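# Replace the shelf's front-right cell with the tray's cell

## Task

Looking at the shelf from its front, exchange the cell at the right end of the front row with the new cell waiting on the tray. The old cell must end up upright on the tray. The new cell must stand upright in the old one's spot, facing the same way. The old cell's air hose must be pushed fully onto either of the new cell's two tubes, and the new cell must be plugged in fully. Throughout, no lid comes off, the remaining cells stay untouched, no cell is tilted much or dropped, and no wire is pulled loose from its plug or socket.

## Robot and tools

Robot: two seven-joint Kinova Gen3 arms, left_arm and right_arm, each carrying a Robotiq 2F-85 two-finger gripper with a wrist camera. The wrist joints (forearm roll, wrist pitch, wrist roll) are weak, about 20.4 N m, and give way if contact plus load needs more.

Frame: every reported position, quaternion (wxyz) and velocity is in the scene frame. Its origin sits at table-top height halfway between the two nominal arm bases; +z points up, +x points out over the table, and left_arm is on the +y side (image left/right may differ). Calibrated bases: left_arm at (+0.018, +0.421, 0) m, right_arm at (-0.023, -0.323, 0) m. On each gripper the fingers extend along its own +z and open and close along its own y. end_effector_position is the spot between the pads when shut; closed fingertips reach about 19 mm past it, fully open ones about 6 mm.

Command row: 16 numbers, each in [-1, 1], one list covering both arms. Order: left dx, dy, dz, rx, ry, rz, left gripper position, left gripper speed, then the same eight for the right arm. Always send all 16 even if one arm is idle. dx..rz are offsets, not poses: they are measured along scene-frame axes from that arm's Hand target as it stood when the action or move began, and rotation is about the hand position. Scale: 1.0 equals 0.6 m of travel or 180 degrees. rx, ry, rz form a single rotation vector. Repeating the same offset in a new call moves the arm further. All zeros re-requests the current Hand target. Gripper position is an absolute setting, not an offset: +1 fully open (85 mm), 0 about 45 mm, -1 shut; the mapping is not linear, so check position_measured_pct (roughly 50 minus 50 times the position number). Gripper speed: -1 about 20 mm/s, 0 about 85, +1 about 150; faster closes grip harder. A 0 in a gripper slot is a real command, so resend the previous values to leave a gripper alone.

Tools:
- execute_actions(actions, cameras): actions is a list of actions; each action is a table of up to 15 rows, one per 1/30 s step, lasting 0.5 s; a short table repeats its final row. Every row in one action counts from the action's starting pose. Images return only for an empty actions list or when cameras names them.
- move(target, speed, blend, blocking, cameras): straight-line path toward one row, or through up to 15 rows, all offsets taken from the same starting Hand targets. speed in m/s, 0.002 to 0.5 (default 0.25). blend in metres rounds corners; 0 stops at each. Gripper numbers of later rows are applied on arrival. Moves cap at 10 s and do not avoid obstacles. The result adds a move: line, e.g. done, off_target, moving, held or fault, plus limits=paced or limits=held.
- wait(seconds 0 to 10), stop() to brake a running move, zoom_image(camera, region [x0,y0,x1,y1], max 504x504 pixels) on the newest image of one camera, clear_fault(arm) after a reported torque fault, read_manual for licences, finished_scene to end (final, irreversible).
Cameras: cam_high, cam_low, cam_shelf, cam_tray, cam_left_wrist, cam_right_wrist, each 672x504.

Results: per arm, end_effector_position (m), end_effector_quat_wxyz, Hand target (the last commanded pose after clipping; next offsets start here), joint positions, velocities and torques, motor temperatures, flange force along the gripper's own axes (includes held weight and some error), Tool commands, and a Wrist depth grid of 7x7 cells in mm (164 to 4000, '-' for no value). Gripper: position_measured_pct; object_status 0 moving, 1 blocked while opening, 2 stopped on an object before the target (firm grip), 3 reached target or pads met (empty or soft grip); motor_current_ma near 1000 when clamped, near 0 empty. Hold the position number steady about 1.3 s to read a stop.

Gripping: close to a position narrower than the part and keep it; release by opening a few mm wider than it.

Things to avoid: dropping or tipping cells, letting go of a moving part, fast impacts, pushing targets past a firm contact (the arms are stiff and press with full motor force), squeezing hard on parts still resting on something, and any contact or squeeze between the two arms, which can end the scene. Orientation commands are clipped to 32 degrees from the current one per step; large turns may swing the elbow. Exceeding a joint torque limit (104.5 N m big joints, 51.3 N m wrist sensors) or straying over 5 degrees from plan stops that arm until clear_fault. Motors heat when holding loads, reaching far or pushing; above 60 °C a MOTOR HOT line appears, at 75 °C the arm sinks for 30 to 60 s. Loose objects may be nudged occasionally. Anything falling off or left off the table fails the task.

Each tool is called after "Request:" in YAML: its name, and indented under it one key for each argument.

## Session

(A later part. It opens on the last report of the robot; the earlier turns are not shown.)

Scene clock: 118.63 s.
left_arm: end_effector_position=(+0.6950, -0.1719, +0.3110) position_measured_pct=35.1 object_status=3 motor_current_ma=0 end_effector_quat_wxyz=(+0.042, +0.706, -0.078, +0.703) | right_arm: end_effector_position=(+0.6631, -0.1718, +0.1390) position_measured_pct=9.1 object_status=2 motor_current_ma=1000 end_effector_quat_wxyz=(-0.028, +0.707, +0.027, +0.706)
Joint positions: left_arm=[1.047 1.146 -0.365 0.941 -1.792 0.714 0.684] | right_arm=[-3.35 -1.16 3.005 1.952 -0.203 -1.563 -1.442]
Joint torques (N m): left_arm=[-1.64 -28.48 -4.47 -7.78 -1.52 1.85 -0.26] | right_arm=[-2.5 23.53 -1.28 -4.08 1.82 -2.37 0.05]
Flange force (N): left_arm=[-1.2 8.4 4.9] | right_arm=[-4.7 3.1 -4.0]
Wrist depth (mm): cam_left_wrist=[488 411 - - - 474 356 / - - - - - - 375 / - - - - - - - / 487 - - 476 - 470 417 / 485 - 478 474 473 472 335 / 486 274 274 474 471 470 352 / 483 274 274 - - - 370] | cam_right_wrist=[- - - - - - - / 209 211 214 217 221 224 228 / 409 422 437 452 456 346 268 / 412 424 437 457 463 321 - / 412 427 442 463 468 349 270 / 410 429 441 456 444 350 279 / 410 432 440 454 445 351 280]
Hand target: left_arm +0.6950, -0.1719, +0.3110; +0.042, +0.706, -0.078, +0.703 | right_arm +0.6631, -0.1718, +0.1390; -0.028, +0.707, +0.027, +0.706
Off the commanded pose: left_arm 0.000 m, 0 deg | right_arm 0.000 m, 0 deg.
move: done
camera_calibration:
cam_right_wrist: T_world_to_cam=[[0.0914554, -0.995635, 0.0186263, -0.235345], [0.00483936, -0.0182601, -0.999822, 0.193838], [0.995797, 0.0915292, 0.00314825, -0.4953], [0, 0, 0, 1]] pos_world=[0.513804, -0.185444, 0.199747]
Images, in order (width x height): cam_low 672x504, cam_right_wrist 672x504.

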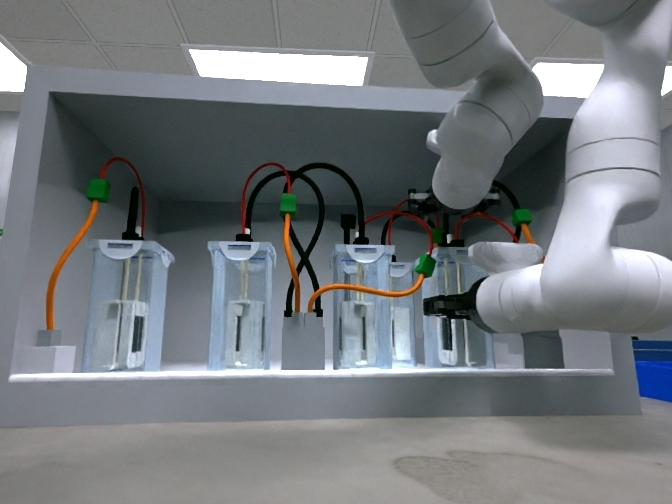

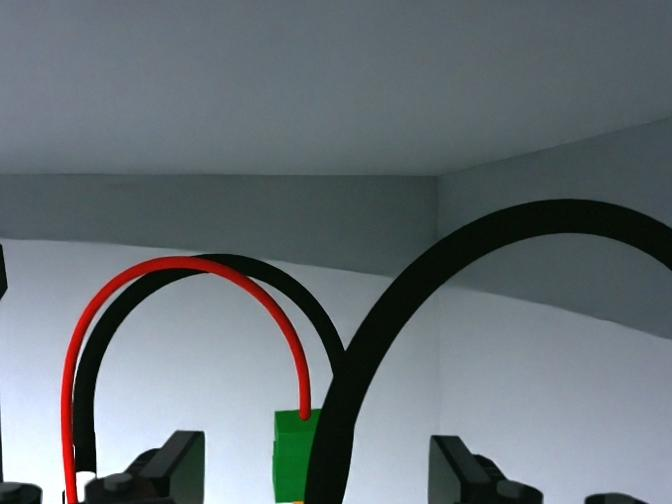

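Request:
move:
  target: [0,0,-0.0458,-0.0078,0.0492,0,0.3,0.5,0,0,0,0,0,0,0.68,-1]
  speed: 0.05
  cameras: ["cam_right_wrist","cam_low","cam_shelf"]

Request:
zoom_image:
  camera: "cam_shelf"
  region: [120, 160, 300, 320]

Scene clock: 120.80 s.
left_arm: end_effector_position=(+0.6950, -0.1719, +0.2835) position_measured_pct=35.1 object_status=3 motor_current_ma=0 end_effector_quat_wxyz=(+0.057, +0.758, -0.066, +0.647) | right_arm: end_effector_position=(+0.6631, -0.1718, +0.1390) position_measured_pct=9.1 object_status=2 motor_current_ma=1000 end_effector_quat_wxyz=(-0.028, +0.707, +0.027, +0.706)
Joint positions: left_arm=[1.002 1.115 -0.263 0.927 -1.65 0.655 0.532] | right_arm=[-3.35 -1.16 3.005 1.952 -0.203 -1.563 -1.442]
Joint torques (N m): left_arm=[-2.15 -27.13 -3.45 -7.3 -1.39 1.22 -0.24] | right_arm=[-2.54 23.4 -1.27 -4.16 1.81 -2.31 0.06]
Flange force (N): left_arm=[1.2 9.4 4.9] | right_arm=[-4.3 3.3 -4.4]
Wrist depth (mm): cam_left_wrist=[489 408 - - - 474 396 / - - - - - - 374 / - - - - - - - / 485 - - 476 - 471 417 / 485 - 478 474 472 470 336 / 485 274 274 475 472 469 352 / 482 273 274 - - - 391] | cam_right_wrist=[346 330 316 302 290 279 261 / 394 407 422 436 448 347 278 / 400 407 425 442 459 334 278 / 405 425 438 456 466 348 278 / 415 433 443 459 439 348 269 / 274 303 451 469 439 348 278 / 232 265 - 482 462 348 279]
Hand target: left_arm +0.6950, -0.1719, +0.2835; +0.057, +0.758, -0.066, +0.647 | right_arm +0.6631, -0.1718, +0.1390; -0.028, +0.707, +0.027, +0.706
Off the commanded pose: left_arm 0.000 m, 0 deg | right_arm 0.000 m, 0 deg.
move: done
camera_calibration:
cam_right_wrist: T_world_to_cam=[[0.0914554, -0.995635, 0.0186263, -0.235345], [0.00483936, -0.0182601, -0.999822, 0.193838], [0.995797, 0.0915292, 0.00314825, -0.4953], [0, 0, 0, 1]] pos_world=[0.513804, -0.185444, 0.199747]
Images, in order (width x height): cam_low 672x504, cam_shelf 672x504, cam_right_wrist 672x504.

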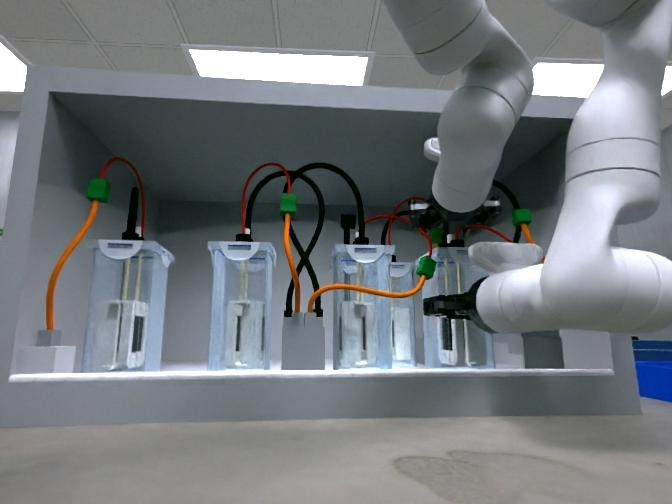

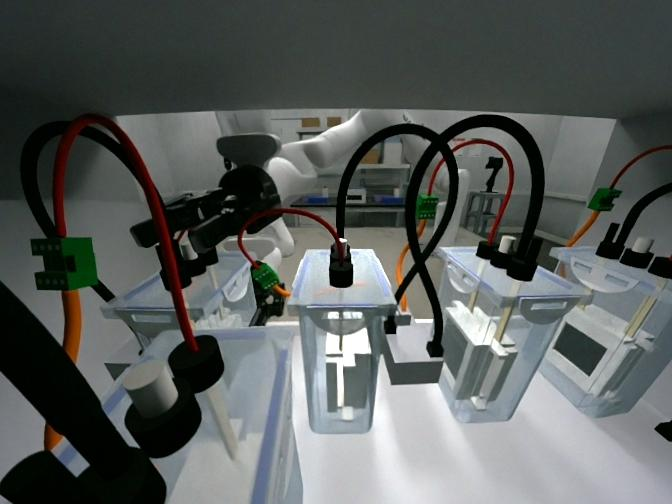

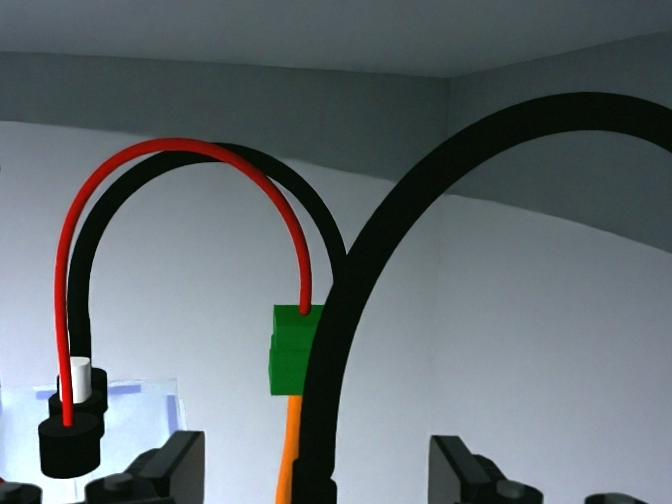

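Scaled by 2.800 from the camera's 672x504 image, which has a finer 960x720 frame.

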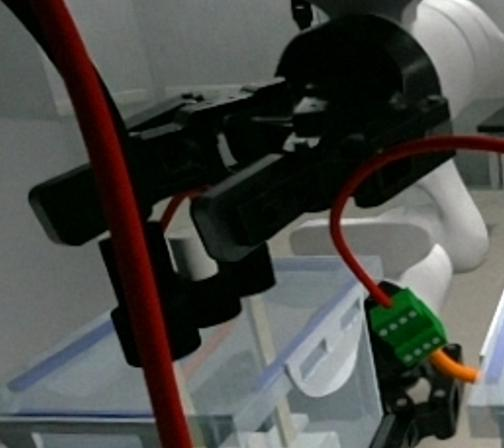

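Request:
move:
  target: [0,0,0,0,0,0,-0.95,-0.5,0,0,0,0,0,0,0.68,-1]
  cameras: ["cam_right_wrist"]

Request:
wait:
  seconds: 0.7
  cameras: ["cam_shelf"]

Request:
zoom_image:
  camera: "cam_shelf"
  region: [120, 160, 300, 320]

Scene clock: 122.50 s.
left_arm: end_effector_position=(+0.6951, -0.1719, +0.2835) position_measured_pct=90.5 object_status=0 motor_current_ma=1000 end_effector_quat_wxyz=(+0.057, +0.758, -0.066, +0.647) | right_arm: end_effector_position=(+0.6631, -0.1718, +0.1390) position_measured_pct=9.1 object_status=2 motor_current_ma=1000 end_effector_quat_wxyz=(-0.028, +0.707, +0.027, +0.706)
Joint positions: left_arm=[1.002 1.115 -0.263 0.927 -1.65 0.655 0.532] | right_arm=[-3.35 -1.16 3.005 1.952 -0.203 -1.563 -1.442]
Joint torques (N m): left_arm=[-1.92 -26.56 -3.21 -8.54 -1.97 0.04 -0.35] | right_arm=[-3.16 23.07 -1.24 -1.98 1.95 -2.74 0.44]
Flange force (N): left_arm=[0.8 5.6 -1.5] | right_arm=[-5.5 2.7 3.7]
Wrist depth (mm): cam_left_wrist=[489 412 - - - 473 337 / - - - - - - - / - - - - - - - / 485 - - 475 - 469 335 / 485 - 478 476 472 472 335 / 485 274 274 476 471 470 351 / 485 274 274 - - - 390] | cam_right_wrist=[346 331 316 303 290 279 261 / 393 407 422 436 446 348 279 / 400 407 425 442 459 334 279 / 405 425 436 454 466 348 279 / 414 433 444 458 440 348 270 / 284 303 451 469 439 349 279 / 252 260 - 484 465 348 279]
Hand target: left_arm +0.6950, -0.1719, +0.2835; +0.057, +0.758, -0.066, +0.647 | right_arm +0.6631, -0.1718, +0.1390; -0.028, +0.707, +0.027, +0.706
Off the commanded pose: left_arm 0.000 m, 0 deg | right_arm 0.000 m, 0 deg.
move: done
camera_calibration:
cam_right_wrist: T_world_to_cam=[[0.0914558, -0.995637, 0.0185359, -0.235337], [0.00493109, -0.0181608, -0.999823, 0.193809], [0.995797, 0.091531, 0.00324866, -0.495419], [0, 0, 0, 1]] pos_world=[0.513904, -0.185444, 0.199746]
Images, in order (width x height): cam_right_wrist 672x504.

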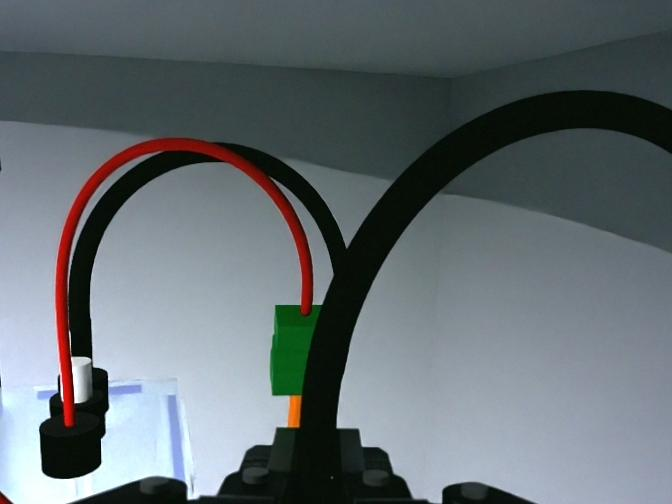

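Scene clock: 123.20 s.
left_arm: end_effector_position=(+0.6950, -0.1719, +0.2835) position_measured_pct=90.5 object_status=2 motor_current_ma=1000 end_effector_quat_wxyz=(+0.057, +0.758, -0.066, +0.647) | right_arm: end_effector_position=(+0.6631, -0.1718, +0.1390) position_measured_pct=9.1 object_status=2 motor_current_ma=1000 end_effector_quat_wxyz=(-0.028, +0.707, +0.027, +0.706)
Joint positions: left_arm=[1.002 1.115 -0.263 0.927 -1.65 0.655 0.532] | right_arm=[-3.35 -1.16 3.005 1.952 -0.203 -1.563 -1.442]
Joint torques (N m): left_arm=[-1.55 -26.56 -3.1 -8.59 -1.99 -0.05 -0.37] | right_arm=[-3.17 23.2 -1.22 -2.1 2.03 -2.66 0.51]
Flange force (N): left_arm=[0.8 5.3 -1.2] | right_arm=[-5.8 2.7 3.0]
Wrist depth (mm): cam_left_wrist=[489 411 - - - 474 337 / - - - - - - - / - - - - - - - / 485 - - 476 - 469 336 / 484 - 476 476 472 469 336 / 486 274 274 476 470 469 351 / 483 274 274 - - - 392] | cam_right_wrist=[346 330 316 302 290 280 261 / 393 407 421 436 448 348 278 / 400 407 425 443 458 334 279 / 404 425 436 454 466 349 278 / 413 433 444 458 440 348 270 / 284 304 451 469 440 348 279 / 252 259 - 483 464 348 279]
Hand target: left_arm +0.6950, -0.1719, +0.2835; +0.057, +0.758, -0.066, +0.647 | right_arm +0.6631, -0.1718, +0.1390; -0.028, +0.707, +0.027, +0.706
Tool commands: left_gripper/position=-0.95 left_gripper/speed=-0.5 right_gripper/position=+0.68 right_gripper/speed=-1.0
Off the commanded pose: left_arm 0.000 m, 0 deg | right_arm 0.000 m, 0 deg.
wait: 0.70 s; at rest by 0.17 s
Images, in order (width x height): cam_shelf 672x504.

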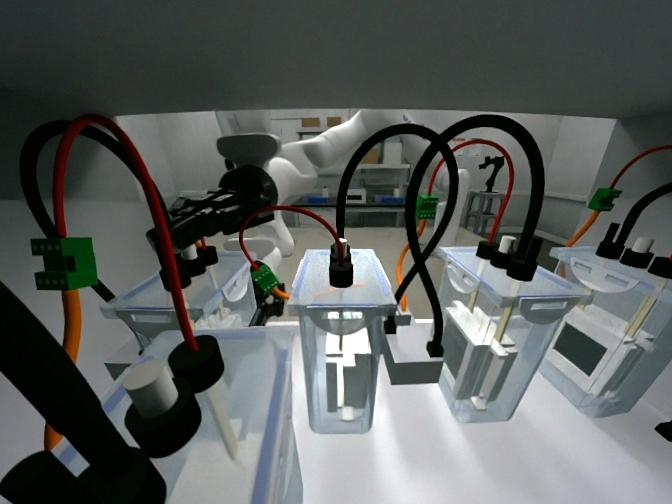

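Scaled by 2.800 from the camera's 672x504 image, which has a finer 960x720 frame.

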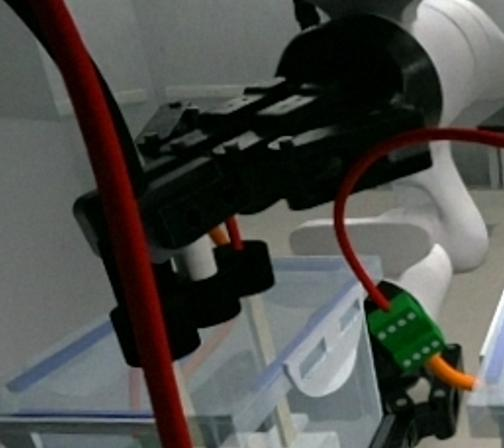

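Request:
move:
  target: [0,0,0.0167,0,0,0,-0.95,-0.5,0,0,0,0,0,0,0.68,-1]
  speed: 0.03
  cameras: ["cam_right_wrist","cam_left_wrist","cam_shelf"]

Request:
zoom_image:
  camera: "cam_shelf"
  region: [120, 160, 300, 320]

Scene clock: 124.23 s.
left_arm: end_effector_position=(+0.6951, -0.1719, +0.2936) position_measured_pct=90.5 object_status=2 motor_current_ma=1000 end_effector_quat_wxyz=(+0.057, +0.757, -0.066, +0.647) | right_arm: end_effector_position=(+0.6631, -0.1718, +0.1390) position_measured_pct=9.1 object_status=2 motor_current_ma=1000 end_effector_quat_wxyz=(-0.028, +0.707, +0.027, +0.706)
Joint positions: left_arm=[0.998 1.101 -0.255 0.922 -1.636 0.655 0.503] | right_arm=[-3.35 -1.16 3.005 1.952 -0.203 -1.563 -1.442]
Joint torques (N m): left_arm=[0.5 -30.27 -3.09 -9.9 -2.19 0.81 -0.17] | right_arm=[-2.45 24.13 -1.24 -2.88 1.72 -2.94 0.08]
Flange force (N): left_arm=[-2.2 6.5 6.2] | right_arm=[-6.9 2.2 1.6]
Wrist depth (mm): cam_left_wrist=[488 411 - - - 473 355 / - - - - - - - / - - - - - - - / 486 - - 475 - 470 335 / 486 - 477 476 473 470 335 / 485 274 274 476 471 469 351 / 483 274 273 - - - 391] | cam_right_wrist=[270 255 244 236 255 244 237 / 393 406 420 435 446 347 278 / 401 410 425 442 458 362 288 / 404 424 437 457 466 334 278 / 413 433 444 458 439 348 269 / 415 433 450 464 439 348 278 / 258 284 - 484 463 348 279]
Hand target: left_arm +0.6951, -0.1719, +0.2935; +0.057, +0.758, -0.066, +0.647 | right_arm +0.6631, -0.1718, +0.1390; -0.028, +0.707, +0.027, +0.706
Off the commanded pose: left_arm 0.000 m, 0 deg | right_arm 0.000 m, 0 deg.
move: done
camera_calibration:
cam_left_wrist: T_world_to_cam=[[-0.195063, -0.980296, 0.0311533, -0.0496105], [-0.148828, -0.0018111, -0.988861, 0.450547], [0.969433, -0.197527, -0.145542, -0.521408], [0, 0, 0, 1]] pos_world=[0.562847, -0.150809, 0.371187]
cam_right_wrist: T_world_to_cam=[[0.0914554, -0.995635, 0.0186263, -0.235345], [0.00483936, -0.0182601, -0.999822, 0.193838], [0.995797, 0.0915292, 0.00314825, -0.4953], [0, 0, 0, 1]] pos_world=[0.513804, -0.185444, 0.199747]
Images, in order (width x height): cam_shelf 672x504, cam_left_wrist 672x504, cam_right_wrist 672x504.

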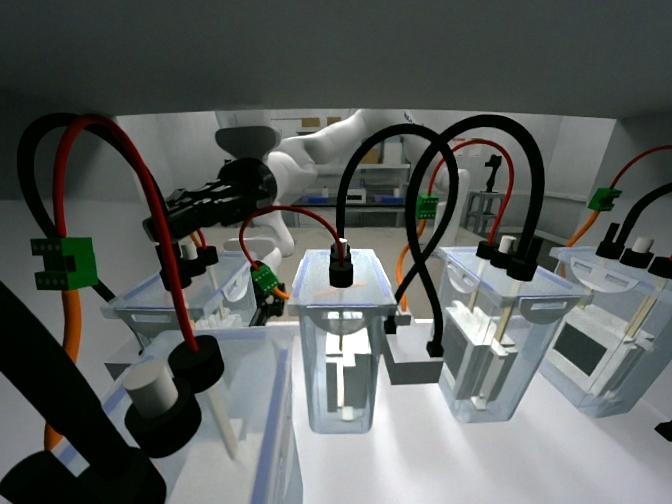

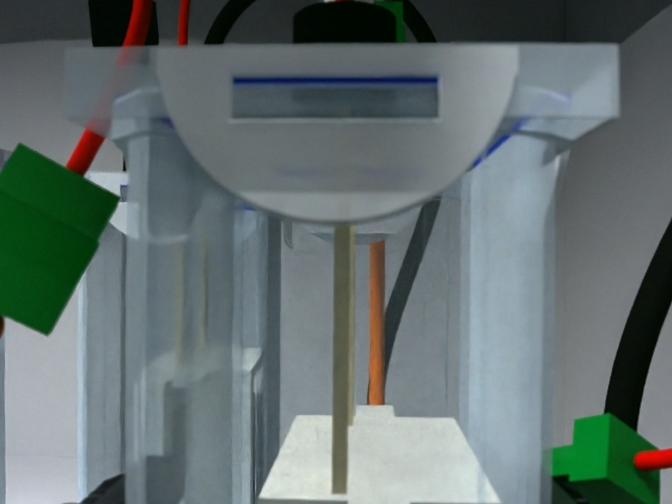

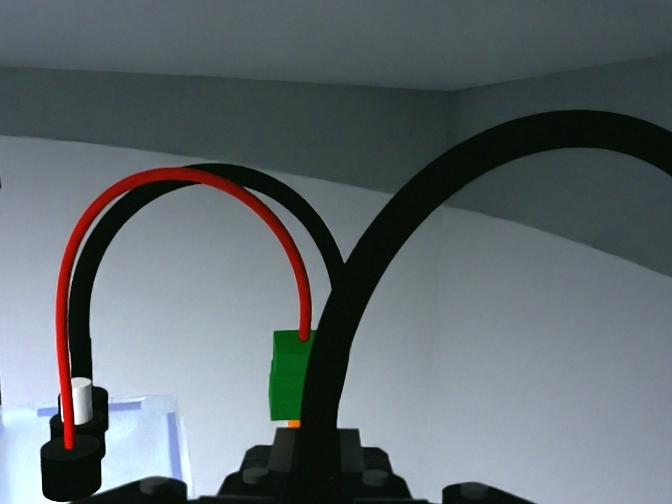

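Scaled by 2.800 from the camera's 672x504 image, which has a finer 960x720 frame.

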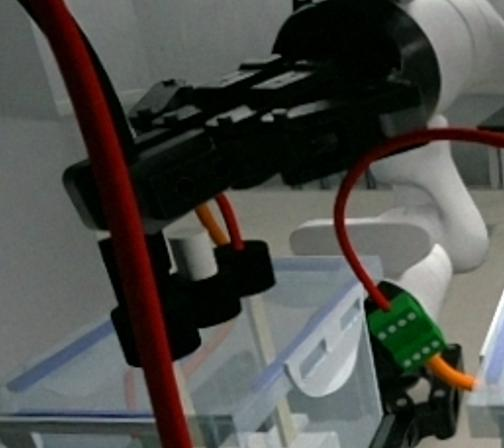

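Request:
move:
  target: [0,0,0.0417,0,0,0,-0.95,-0.5,0,0,0,0,0,0,0.68,-1]
  speed: 0.04
  cameras: ["cam_right_wrist","cam_left_wrist","cam_shelf"]

Request:
zoom_image:
  camera: "cam_shelf"
  region: [120, 140, 300, 300]

Scene clock: 125.37 s.
left_arm: end_effector_position=(+0.6951, -0.1719, +0.3181) position_measured_pct=90.5 object_status=2 motor_current_ma=1000 end_effector_quat_wxyz=(+0.057, +0.758, -0.066, +0.647) | right_arm: end_effector_position=(+0.6631, -0.1718, +0.1390) position_measured_pct=9.1 object_status=2 motor_current_ma=1000 end_effector_quat_wxyz=(-0.028, +0.707, +0.027, +0.706)
Joint positions: left_arm=[0.989 1.068 -0.232 0.906 -1.601 0.658 0.428] | right_arm=[-3.35 -1.16 3.005 1.952 -0.203 -1.563 -1.442]
Joint torques (N m): left_arm=[0.37 -49.5 -6.13 -21.45 -4.36 1.85 -0.16] | right_arm=[-2.45 24.1 -1.11 -2.81 1.63 -3.02 0.11]
Flange force (N): left_arm=[-29.1 1.3 4.4] | right_arm=[-6.8 2.2 2.0]
Wrist depth (mm): cam_left_wrist=[489 410 - - - 473 355 / - - - - - - - / - - - - - - - / 485 - - 475 - 470 336 / 485 - 476 476 472 471 335 / 487 274 274 474 470 471 352 / 484 273 274 - - - 391] | cam_right_wrist=[- - - - - - - / 391 406 414 431 413 307 268 / 401 414 429 444 454 345 - / 408 280 295 449 467 333 277 / 413 434 444 463 471 348 269 / 422 442 452 466 439 347 278 / 310 325 - - 463 348 279]
Hand target: left_arm +0.6950, -0.1719, +0.3185; +0.057, +0.758, -0.066, +0.647 | right_arm +0.6631, -0.1718, +0.1390; -0.028, +0.707, +0.027, +0.706
Off the commanded pose: left_arm 0.000 m, 0 deg | right_arm 0.000 m, 0 deg.
move: done
camera_calibration:
cam_left_wrist: T_world_to_cam=[[-0.194907, -0.980338, 0.0308113, -0.0502176], [-0.149248, -0.00140427, -0.988799, 0.47516], [0.9694, -0.197323, -0.14604, -0.517658], [0, 0, 0, 1]] pos_world=[0.562947, -0.150709, 0.395786]
cam_right_wrist: T_world_to_cam=[[0.091456, -0.995637, 0.0185272, -0.235326], [0.00493034, -0.0181523, -0.999823, 0.193811], [0.995797, 0.0915311, 0.0032487, -0.495319], [0, 0, 0, 1]] pos_world=[0.513804, -0.185444, 0.199746]
Images, in order (width x height): cam_shelf 672x504, cam_left_wrist 672x504, cam_right_wrist 672x504.

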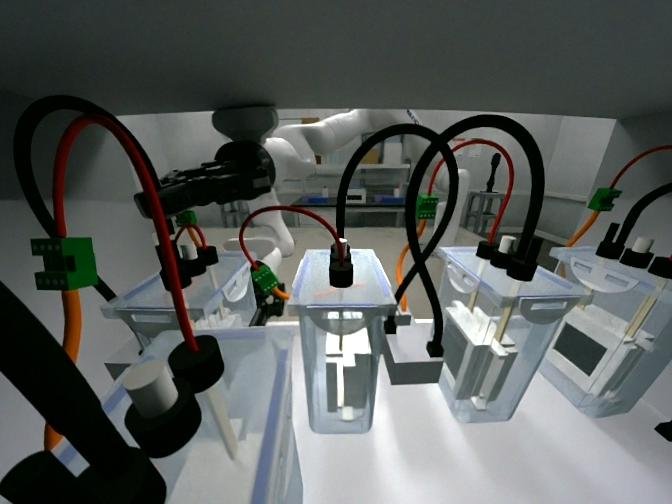

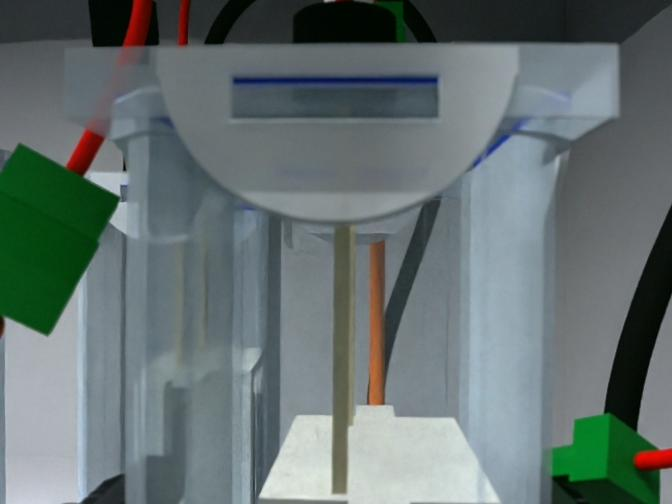

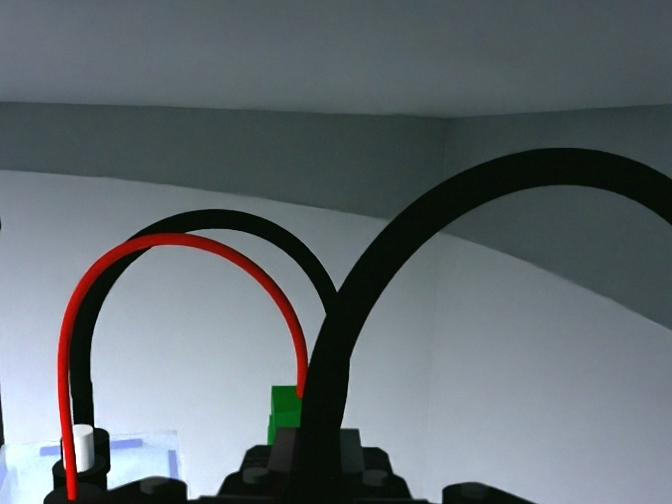

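Scaled by 2.800 from the camera's 672x504 image, which has a finer 960x720 frame.

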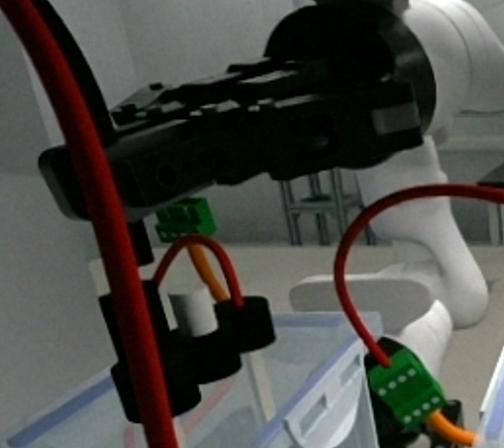

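Request:
move:
  target: [0,0,-0.01,0.0078,-0.0492,0,-0.95,-0.5,0,0,0,0,0,0,0.68,-1]
  speed: 0.06
  cameras: ["cam_right_wrist","cam_shelf","cam_low"]

Request:
zoom_image:
  camera: "cam_shelf"
  region: [120, 140, 300, 300]

Request:
zoom_image:
  camera: "cam_low"
  region: [400, 150, 560, 270]

Scene clock: 127.37 s.
left_arm: end_effector_position=(+0.6950, -0.1719, +0.3125) position_measured_pct=90.5 object_status=2 motor_current_ma=1000 end_effector_quat_wxyz=(+0.042, +0.706, -0.078, +0.703) | right_arm: end_effector_position=(+0.6631, -0.1718, +0.1390) position_measured_pct=9.1 object_status=2 motor_current_ma=1000 end_effector_quat_wxyz=(-0.028, +0.707, +0.027, +0.706)
Joint positions: left_arm=[1.047 1.144 -0.364 0.941 -1.791 0.714 0.681] | right_arm=[-3.35 -1.16 3.005 1.952 -0.203 -1.563 -1.442]
Joint torques (N m): left_arm=[-1.6 -28.68 -4.45 -7.9 -1.55 1.89 -0.24] | right_arm=[-2.42 24.14 -1.09 -2.8 1.65 -3.04 0.1]
Flange force (N): left_arm=[-1.4 8.4 5.0] | right_arm=[-6.9 2.0 2.1]
Wrist depth (mm): cam_left_wrist=[489 411 - - - 471 355 / - - - - - - - / - - - - - - - / 486 - - 474 - 469 334 / 487 - 477 477 472 471 336 / 485 274 274 476 472 471 351 / 482 273 274 - - - 391] | cam_right_wrist=[- - - - - - - / 215 220 228 209 216 224 234 / 408 422 437 451 - - - / 413 424 438 459 468 332 276 / 411 429 438 462 469 349 270 / 410 429 439 453 446 351 280 / 411 431 - - 471 353 281]
Hand target: left_arm +0.6950, -0.1719, +0.3125; +0.042, +0.706, -0.078, +0.703 | right_arm +0.6631, -0.1718, +0.1390; -0.028, +0.707, +0.027, +0.706
Off the commanded pose: left_arm 0.000 m, 0 deg | right_arm 0.000 m, 0 deg.
move: done
camera_calibration:
cam_right_wrist: T_world_to_cam=[[0.091456, -0.995637, 0.0185272, -0.235326], [0.00493034, -0.0181523, -0.999823, 0.193811], [0.995797, 0.0915311, 0.0032487, -0.495319], [0, 0, 0, 1]] pos_world=[0.513804, -0.185444, 0.199746]
Images, in order (width x height): cam_low 672x504, cam_shelf 672x504, cam_right_wrist 672x504.

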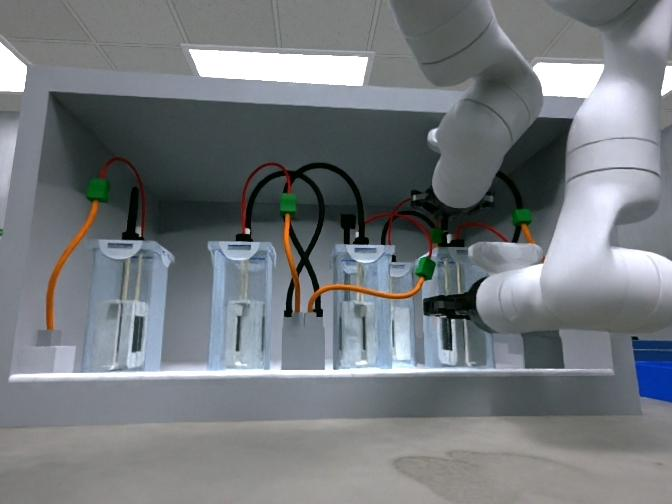

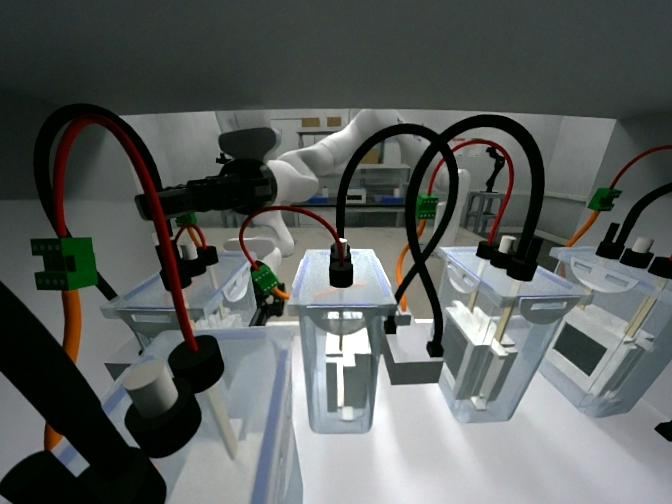

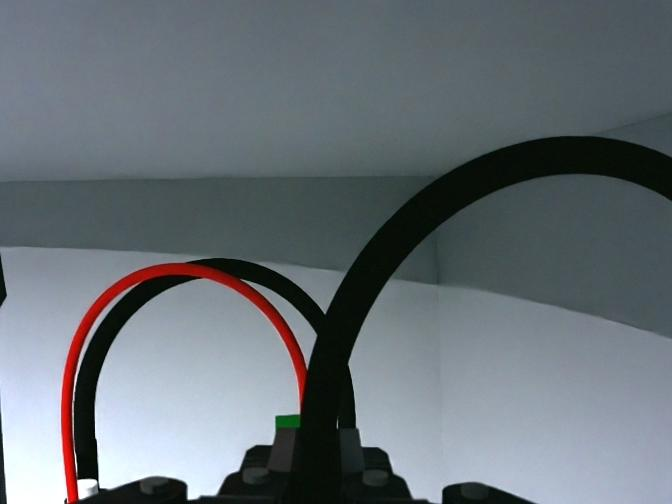

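Scaled by 2.800 from the camera's 672x504 image, which has a finer 960x720 frame.

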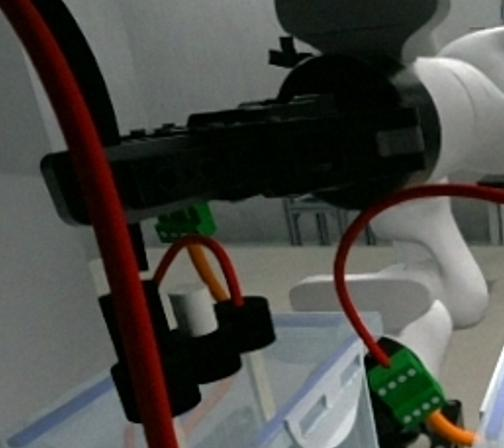

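Scaled by 3.150 from the camera's 672x504 image, which has a finer 960x720 frame.

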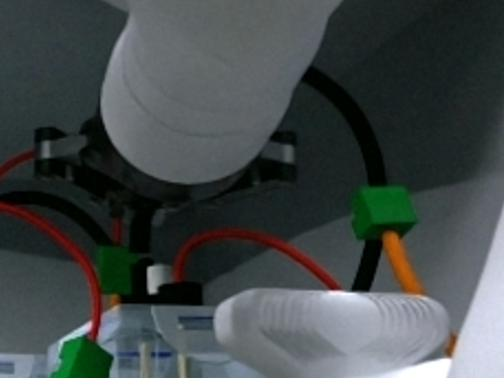

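Request:
move:
  target: [0,0,0.02,0,0,0,-0.95,-0.5,0,0,0,0,0,0,0.68,-1]
  speed: 0.04
  cameras: ["cam_right_wrist","cam_shelf","cam_low"]

Request:
zoom_image:
  camera: "cam_shelf"
  region: [140, 190, 220, 280]

Request:
zoom_image:
  camera: "cam_low"
  region: [400, 190, 500, 270]

Scene clock: 128.97 s.
left_arm: end_effector_position=(+0.6950, -0.1719, +0.3245) position_measured_pct=90.5 object_status=2 motor_current_ma=1000 end_effector_quat_wxyz=(+0.042, +0.706, -0.078, +0.703) | right_arm: end_effector_position=(+0.6631, -0.1718, +0.1390) position_measured_pct=9.1 object_status=2 motor_current_ma=1000 end_effector_quat_wxyz=(-0.028, +0.707, +0.027, +0.706)
Joint positions: left_arm=[1.044 1.126 -0.358 0.937 -1.779 0.708 0.652] | right_arm=[-3.35 -1.16 3.005 1.952 -0.203 -1.563 -1.442]
Joint torques (N m): left_arm=[-1.55 -28.64 -4.41 -8 -1.57 1.81 -0.25] | right_arm=[-2.28 24.16 -1.12 -2.84 1.61 -3.02 0.09]
Flange force (N): left_arm=[-1.2 8.5 5.2] | right_arm=[-7.0 1.9 1.9]
Wrist depth (mm): cam_left_wrist=[488 412 - - - 474 355 / - - - - - - - / - - - - - - - / 486 - - 476 - 470 335 / 486 - 479 475 472 471 335 / 485 274 274 475 470 470 351 / 482 274 274 - - - 392] | cam_right_wrist=[- - - - - - - / - - - - - - - / 332 345 361 370 285 295 260 / 413 426 441 454 467 333 278 / 414 422 305 461 469 348 270 / 411 429 439 452 442 350 279 / 411 430 439 455 468 351 280]
Hand target: left_arm +0.6950, -0.1719, +0.3245; +0.042, +0.706, -0.078, +0.703 | right_arm +0.6631, -0.1718, +0.1390; -0.028, +0.707, +0.027, +0.706
Off the commanded pose: left_arm 0.000 m, 0 deg | right_arm 0.000 m, 0 deg.
move: done
camera_calibration:
cam_right_wrist: T_world_to_cam=[[0.091456, -0.995637, 0.0185272, -0.235326], [0.00493034, -0.0181523, -0.999823, 0.193811], [0.995797, 0.0915311, 0.0032487, -0.495319], [0, 0, 0, 1]] pos_world=[0.513804, -0.185444, 0.199746]
Images, in order (width x height): cam_low 672x504, cam_shelf 672x504, cam_right_wrist 672x504.

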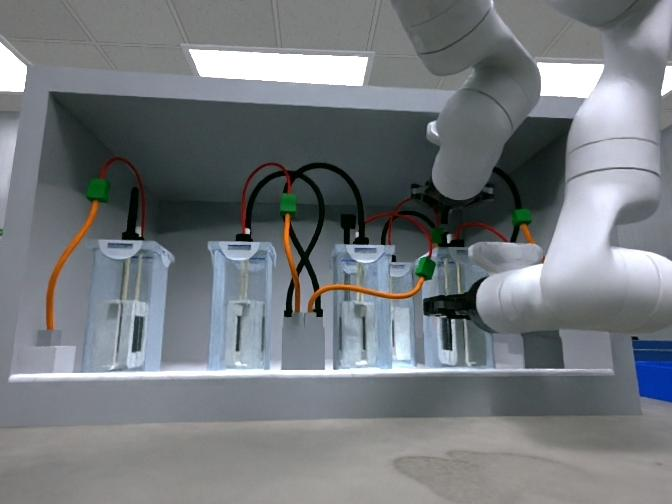

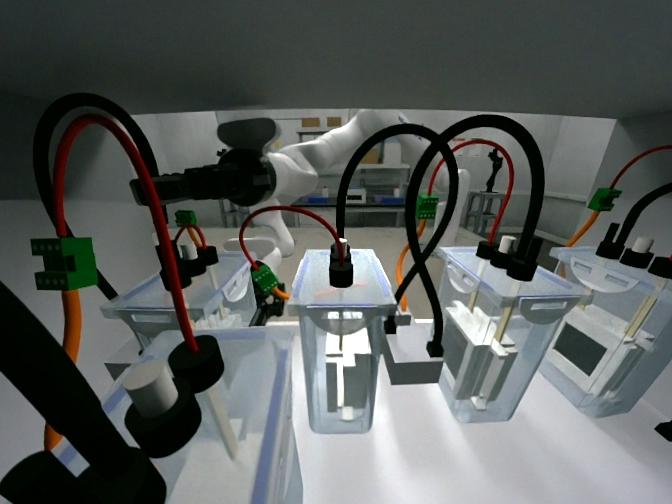

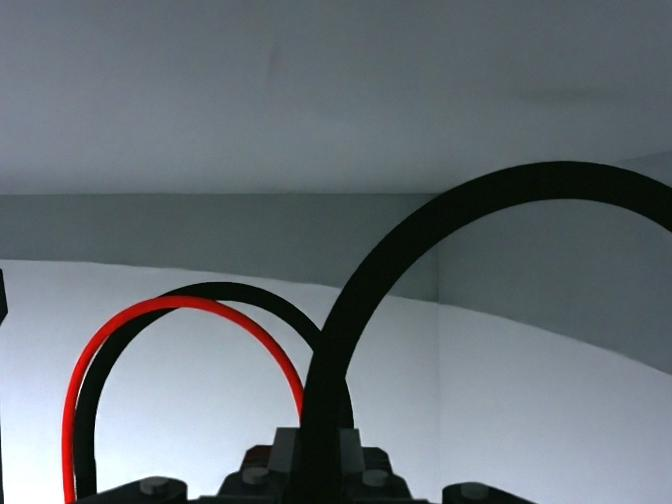

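Scaled by 5.600 from the camera's 672x504 image, which has a finer 960x720 frame.

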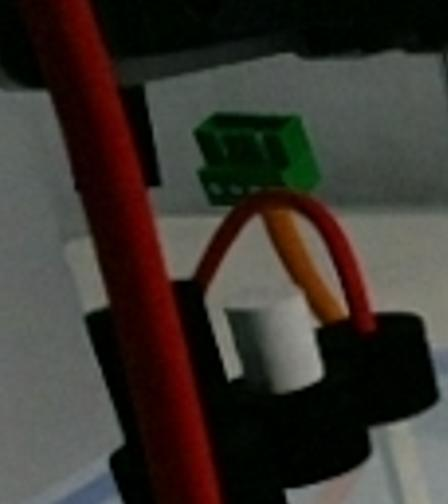

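Scaled by 5.040 from the camera's 672x504 image, which has a finer 960x720 frame.

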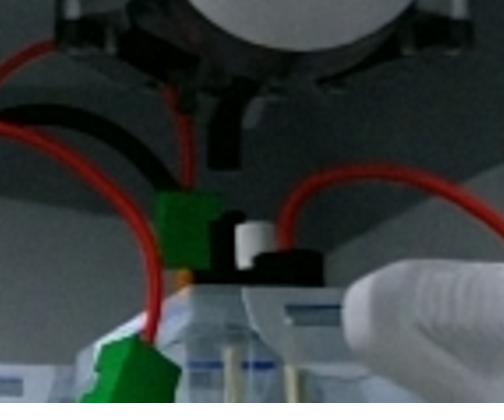

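Request:
move:
  target: [-0.02,0.122,0.0,0,0,0,-0.95,-0.5,0,0,0,0,0,0,0.68,-1]
  speed: 0.08
  cameras: ["cam_right_wrist","cam_shelf","cam_low"]

Scene clock: 131.10 s.
left_arm: end_effector_position=(+0.6830, -0.0988, +0.3245) position_measured_pct=90.5 object_status=2 motor_current_ma=1000 end_effector_quat_wxyz=(+0.042, +0.706, -0.078, +0.703) | right_arm: end_effector_position=(+0.6631, -0.1718, +0.1390) position_measured_pct=9.1 object_status=2 motor_current_ma=1000 end_effector_quat_wxyz=(-0.028, +0.707, +0.027, +0.706)
Joint positions: left_arm=[1.072 0.999 -0.443 1.283 -2.043 0.709 1.008] | right_arm=[-3.35 -1.16 3.005 1.952 -0.203 -1.563 -1.442]
Joint torques (N m): left_arm=[-1.6 -26.04 -5.18 -7.08 -1.02 2.53 -0.24] | right_arm=[-2.42 24.1 -1.16 -2.73 1.67 -3.01 0.04]
Flange force (N): left_arm=[-1.4 6.8 3.9] | right_arm=[-6.9 1.9 2.3]
Wrist depth (mm): cam_left_wrist=[488 411 - - - 473 322 / - - - - - - - / - - - - - - 320 / 485 - - 475 - - 336 / 486 - 480 476 473 471 352 / 486 274 275 476 472 469 351 / 484 274 274 - - - 391] | cam_right_wrist=[- - - - - - - / - - - - - 196 - / 310 326 356 385 310 333 350 / 419 434 452 462 484 451 389 / 421 431 448 469 479 474 378 / 424 437 446 471 489 460 380 / 424 439 449 469 - 443 382]
Hand target: left_arm +0.6830, -0.0987, +0.3245; +0.042, +0.706, -0.078, +0.703 | right_arm +0.6631, -0.1718, +0.1390; -0.028, +0.707, +0.027, +0.706
Off the commanded pose: left_arm 0.000 m, 0 deg | right_arm 0.000 m, 0 deg.
move: done
camera_calibration:
cam_right_wrist: T_world_to_cam=[[0.0914554, -0.995635, 0.0186263, -0.235345], [0.00483936, -0.0182601, -0.999822, 0.193838], [0.995797, 0.0915292, 0.00314825, -0.4953], [0, 0, 0, 1]] pos_world=[0.513804, -0.185444, 0.199747]
Images, in order (width x height): cam_low 672x504, cam_shelf 672x504, cam_right_wrist 672x504.

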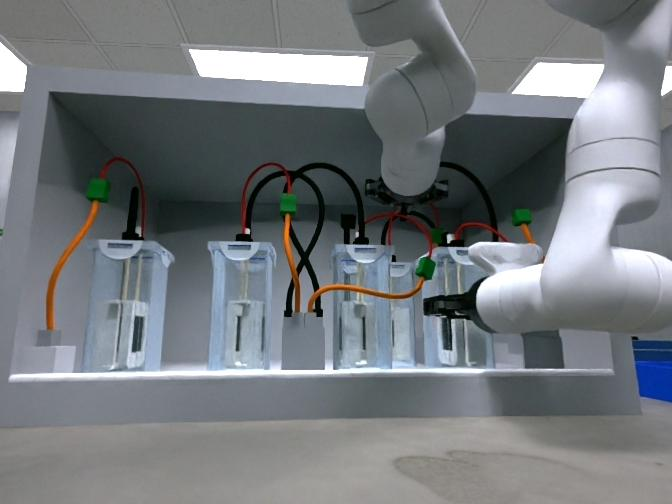

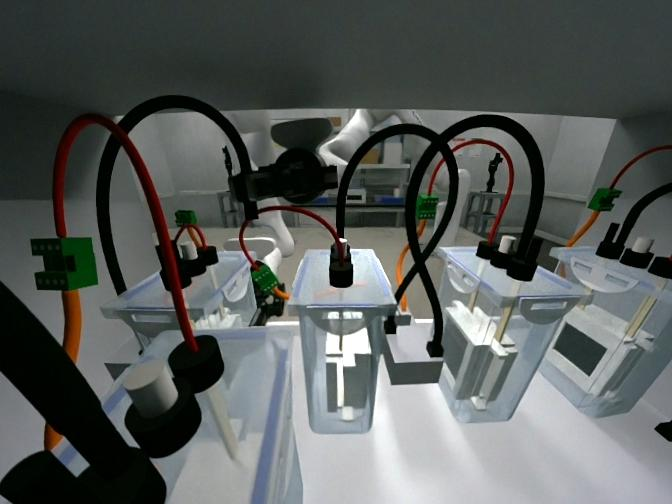

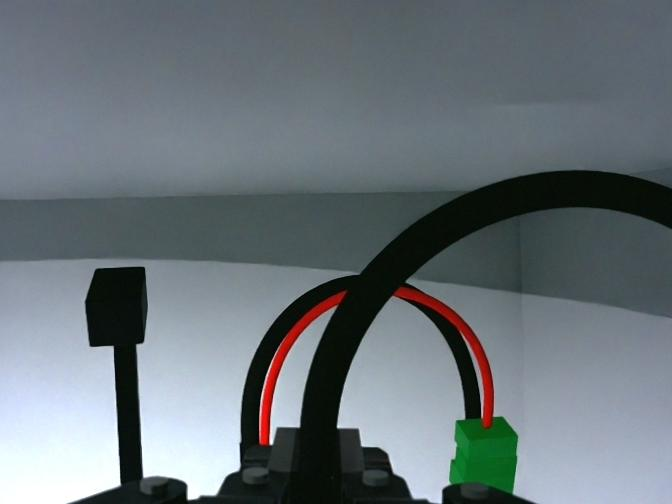

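Request:
move:
  target: [0,0,0,0,0,0,-0.95,-0.5,0,0,0.02,0,0,0,0.68,-1]
  speed: 0.03
  cameras: ["cam_left_wrist","cam_low"]

Scene clock: 132.07 s.
left_arm: end_effector_position=(+0.6830, -0.0987, +0.3245) position_measured_pct=90.5 object_status=2 motor_current_ma=1000 end_effector_quat_wxyz=(+0.042, +0.706, -0.078, +0.703) | right_arm: end_effector_position=(+0.6631, -0.1718, +0.1509) position_measured_pct=9.1 object_status=2 motor_current_ma=1000 end_effector_quat_wxyz=(-0.028, +0.707, +0.027, +0.706)
Joint positions: left_arm=[1.072 0.999 -0.443 1.283 -2.043 0.709 1.008] | right_arm=[-3.349 -1.13 3.003 1.965 -0.207 -1.546 -1.439]
Joint torques (N m): left_arm=[-1.62 -26.02 -5.2 -7.08 -1.03 2.52 -0.21] | right_arm=[-0.82 36.46 0.32 -8.55 1.52 -8.83 0.38]
Flange force (N): left_arm=[-1.3 7.0 3.9] | right_arm=[-24.4 0.1 2.8]
Wrist depth (mm): cam_left_wrist=[489 483 - - - 472 322 / - - - - - - - / - - - - - - - / - - - 476 - 470 336 / 486 - 481 478 473 471 353 / 486 277 303 476 472 469 352 / 486 274 275 - - - 392] | cam_right_wrist=[- - - - - - - / - - - - - 196 - / 403 326 356 385 311 332 350 / 419 433 451 463 483 452 390 / 420 431 448 470 479 475 378 / 423 438 447 471 490 460 380 / 424 440 449 469 - 442 382]
Hand target: left_arm +0.6830, -0.0987, +0.3245; +0.042, +0.706, -0.078, +0.703 | right_arm +0.6631, -0.1718, +0.1510; -0.028, +0.707, +0.027, +0.706
Off the commanded pose: left_arm 0.000 m, 0 deg | right_arm 0.000 m, 0 deg.
move: done
camera_calibration:
cam_left_wrist: T_world_to_cam=[[-0.195609, -0.980406, -0.0232703, 0.0369314], [0.00516203, 0.022699, -0.999729, 0.380327], [0.980668, -0.195676, 0.000620765, -0.545681], [0, 0, 0, 1]] pos_world=[0.540393, -0.0792017, 0.381422]
Images, in order (width x height): cam_low 672x504, cam_left_wrist 672x504.

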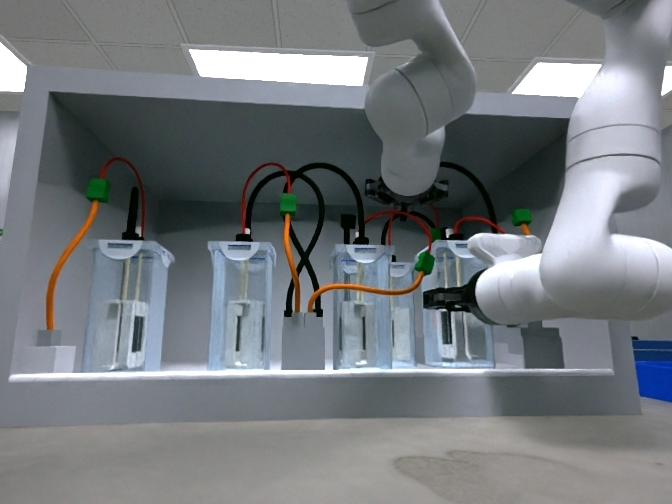

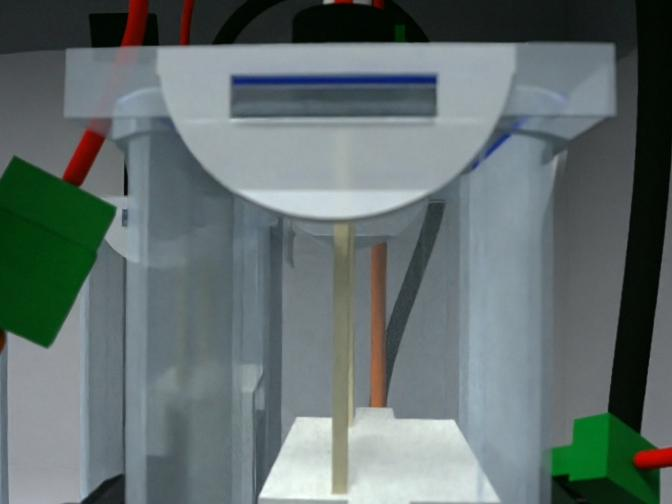

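Request:
zoom_image:
  camera: "cam_low"
  region: [400, 230, 580, 400]

Scaled by 2.800 from the camera's 672x504 image, which has a finer 960x720 frame.

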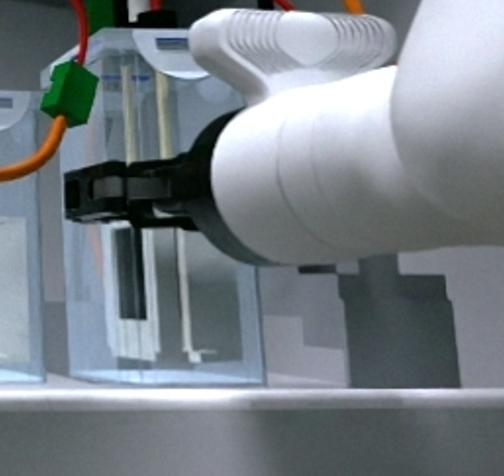

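Request:
move:
  target: [0,0,0,0,0,0,-0.95,-0.5,0,0,0.015,0,0,0,0.68,-1]
  speed: 0.03
  cameras: ["cam_left_wrist","cam_low"]

Request:
zoom_image:
  camera: "cam_low"
  region: [400, 230, 580, 400]

Scene clock: 133.20 s.
left_arm: end_effector_position=(+0.6830, -0.0987, +0.3245) position_measured_pct=90.5 object_status=2 motor_current_ma=1000 end_effector_quat_wxyz=(+0.042, +0.706, -0.078, +0.703) | right_arm: end_effector_position=(+0.6631, -0.1718, +0.1600) position_measured_pct=9.1 object_status=2 motor_current_ma=1000 end_effector_quat_wxyz=(-0.028, +0.707, +0.027, +0.706)
Joint positions: left_arm=[1.072 0.999 -0.443 1.283 -2.043 0.709 1.008] | right_arm=[-3.348 -1.107 3.002 1.975 -0.21 -1.533 -1.436]
Joint torques (N m): left_arm=[-1.61 -26 -5.19 -7.07 -1.02 2.54 -0.23] | right_arm=[-0.84 36.13 0.22 -8.64 1.55 -8.75 0.33]
Flange force (N): left_arm=[-1.3 6.9 3.9] | right_arm=[-24.0 0.1 3.0]
Wrist depth (mm): cam_left_wrist=[488 483 - - - 472 323 / - - - - - - - / - - - - - - - / 248 - - 476 - 469 338 / 485 - 478 476 472 470 354 / 485 274 316 475 472 470 353 / 486 275 275 - - - 393] | cam_right_wrist=[- - - - - - - / - - - - - 196 - / 403 326 356 385 311 333 351 / 420 434 452 462 484 453 389 / 420 430 448 470 479 476 379 / 423 438 448 470 489 459 381 / 424 439 449 468 - 442 381]
Hand target: left_arm +0.6830, -0.0987, +0.3245; +0.042, +0.706, -0.078, +0.703 | right_arm +0.6631, -0.1718, +0.1600; -0.028, +0.707, +0.027, +0.706
Off the commanded pose: left_arm 0.000 m, 0 deg | right_arm 0.000 m, 0 deg.
move: done
camera_calibration:
cam_left_wrist: T_world_to_cam=[[-0.195609, -0.980406, -0.0232703, 0.0369314], [0.00516203, 0.022699, -0.999729, 0.380327], [0.980668, -0.195676, 0.000620765, -0.545681], [0, 0, 0, 1]] pos_world=[0.540393, -0.0792017, 0.381422]
Images, in order (width x height): cam_low 672x504, cam_left_wrist 672x504.

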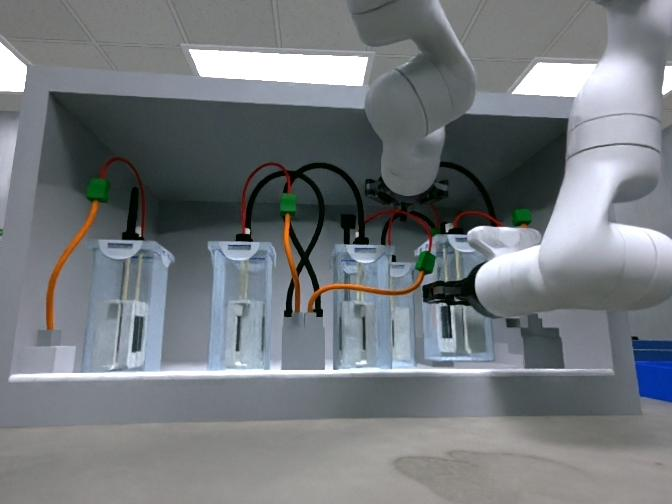

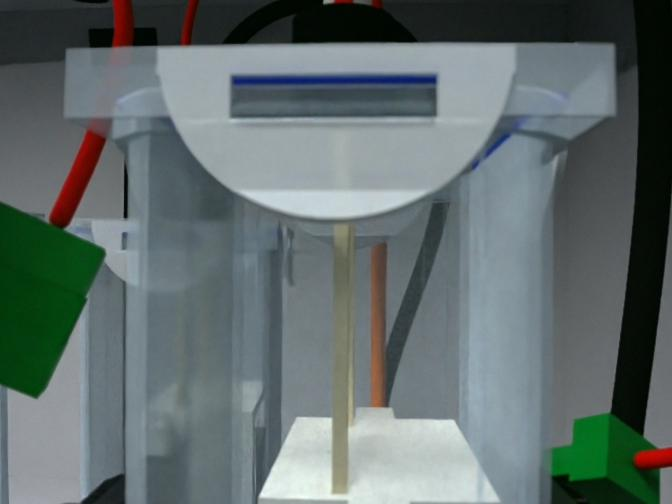

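Scaled by 2.800 from the camera's 672x504 image, which has a finer 960x720 frame.

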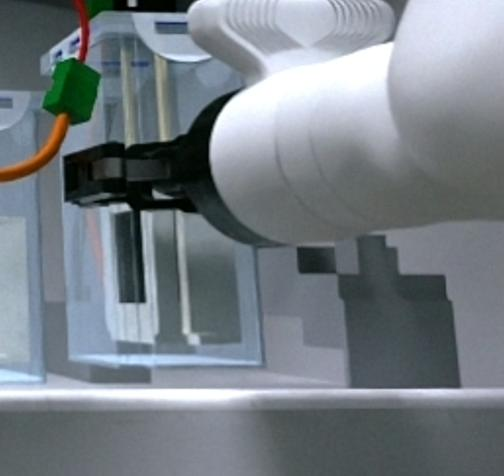

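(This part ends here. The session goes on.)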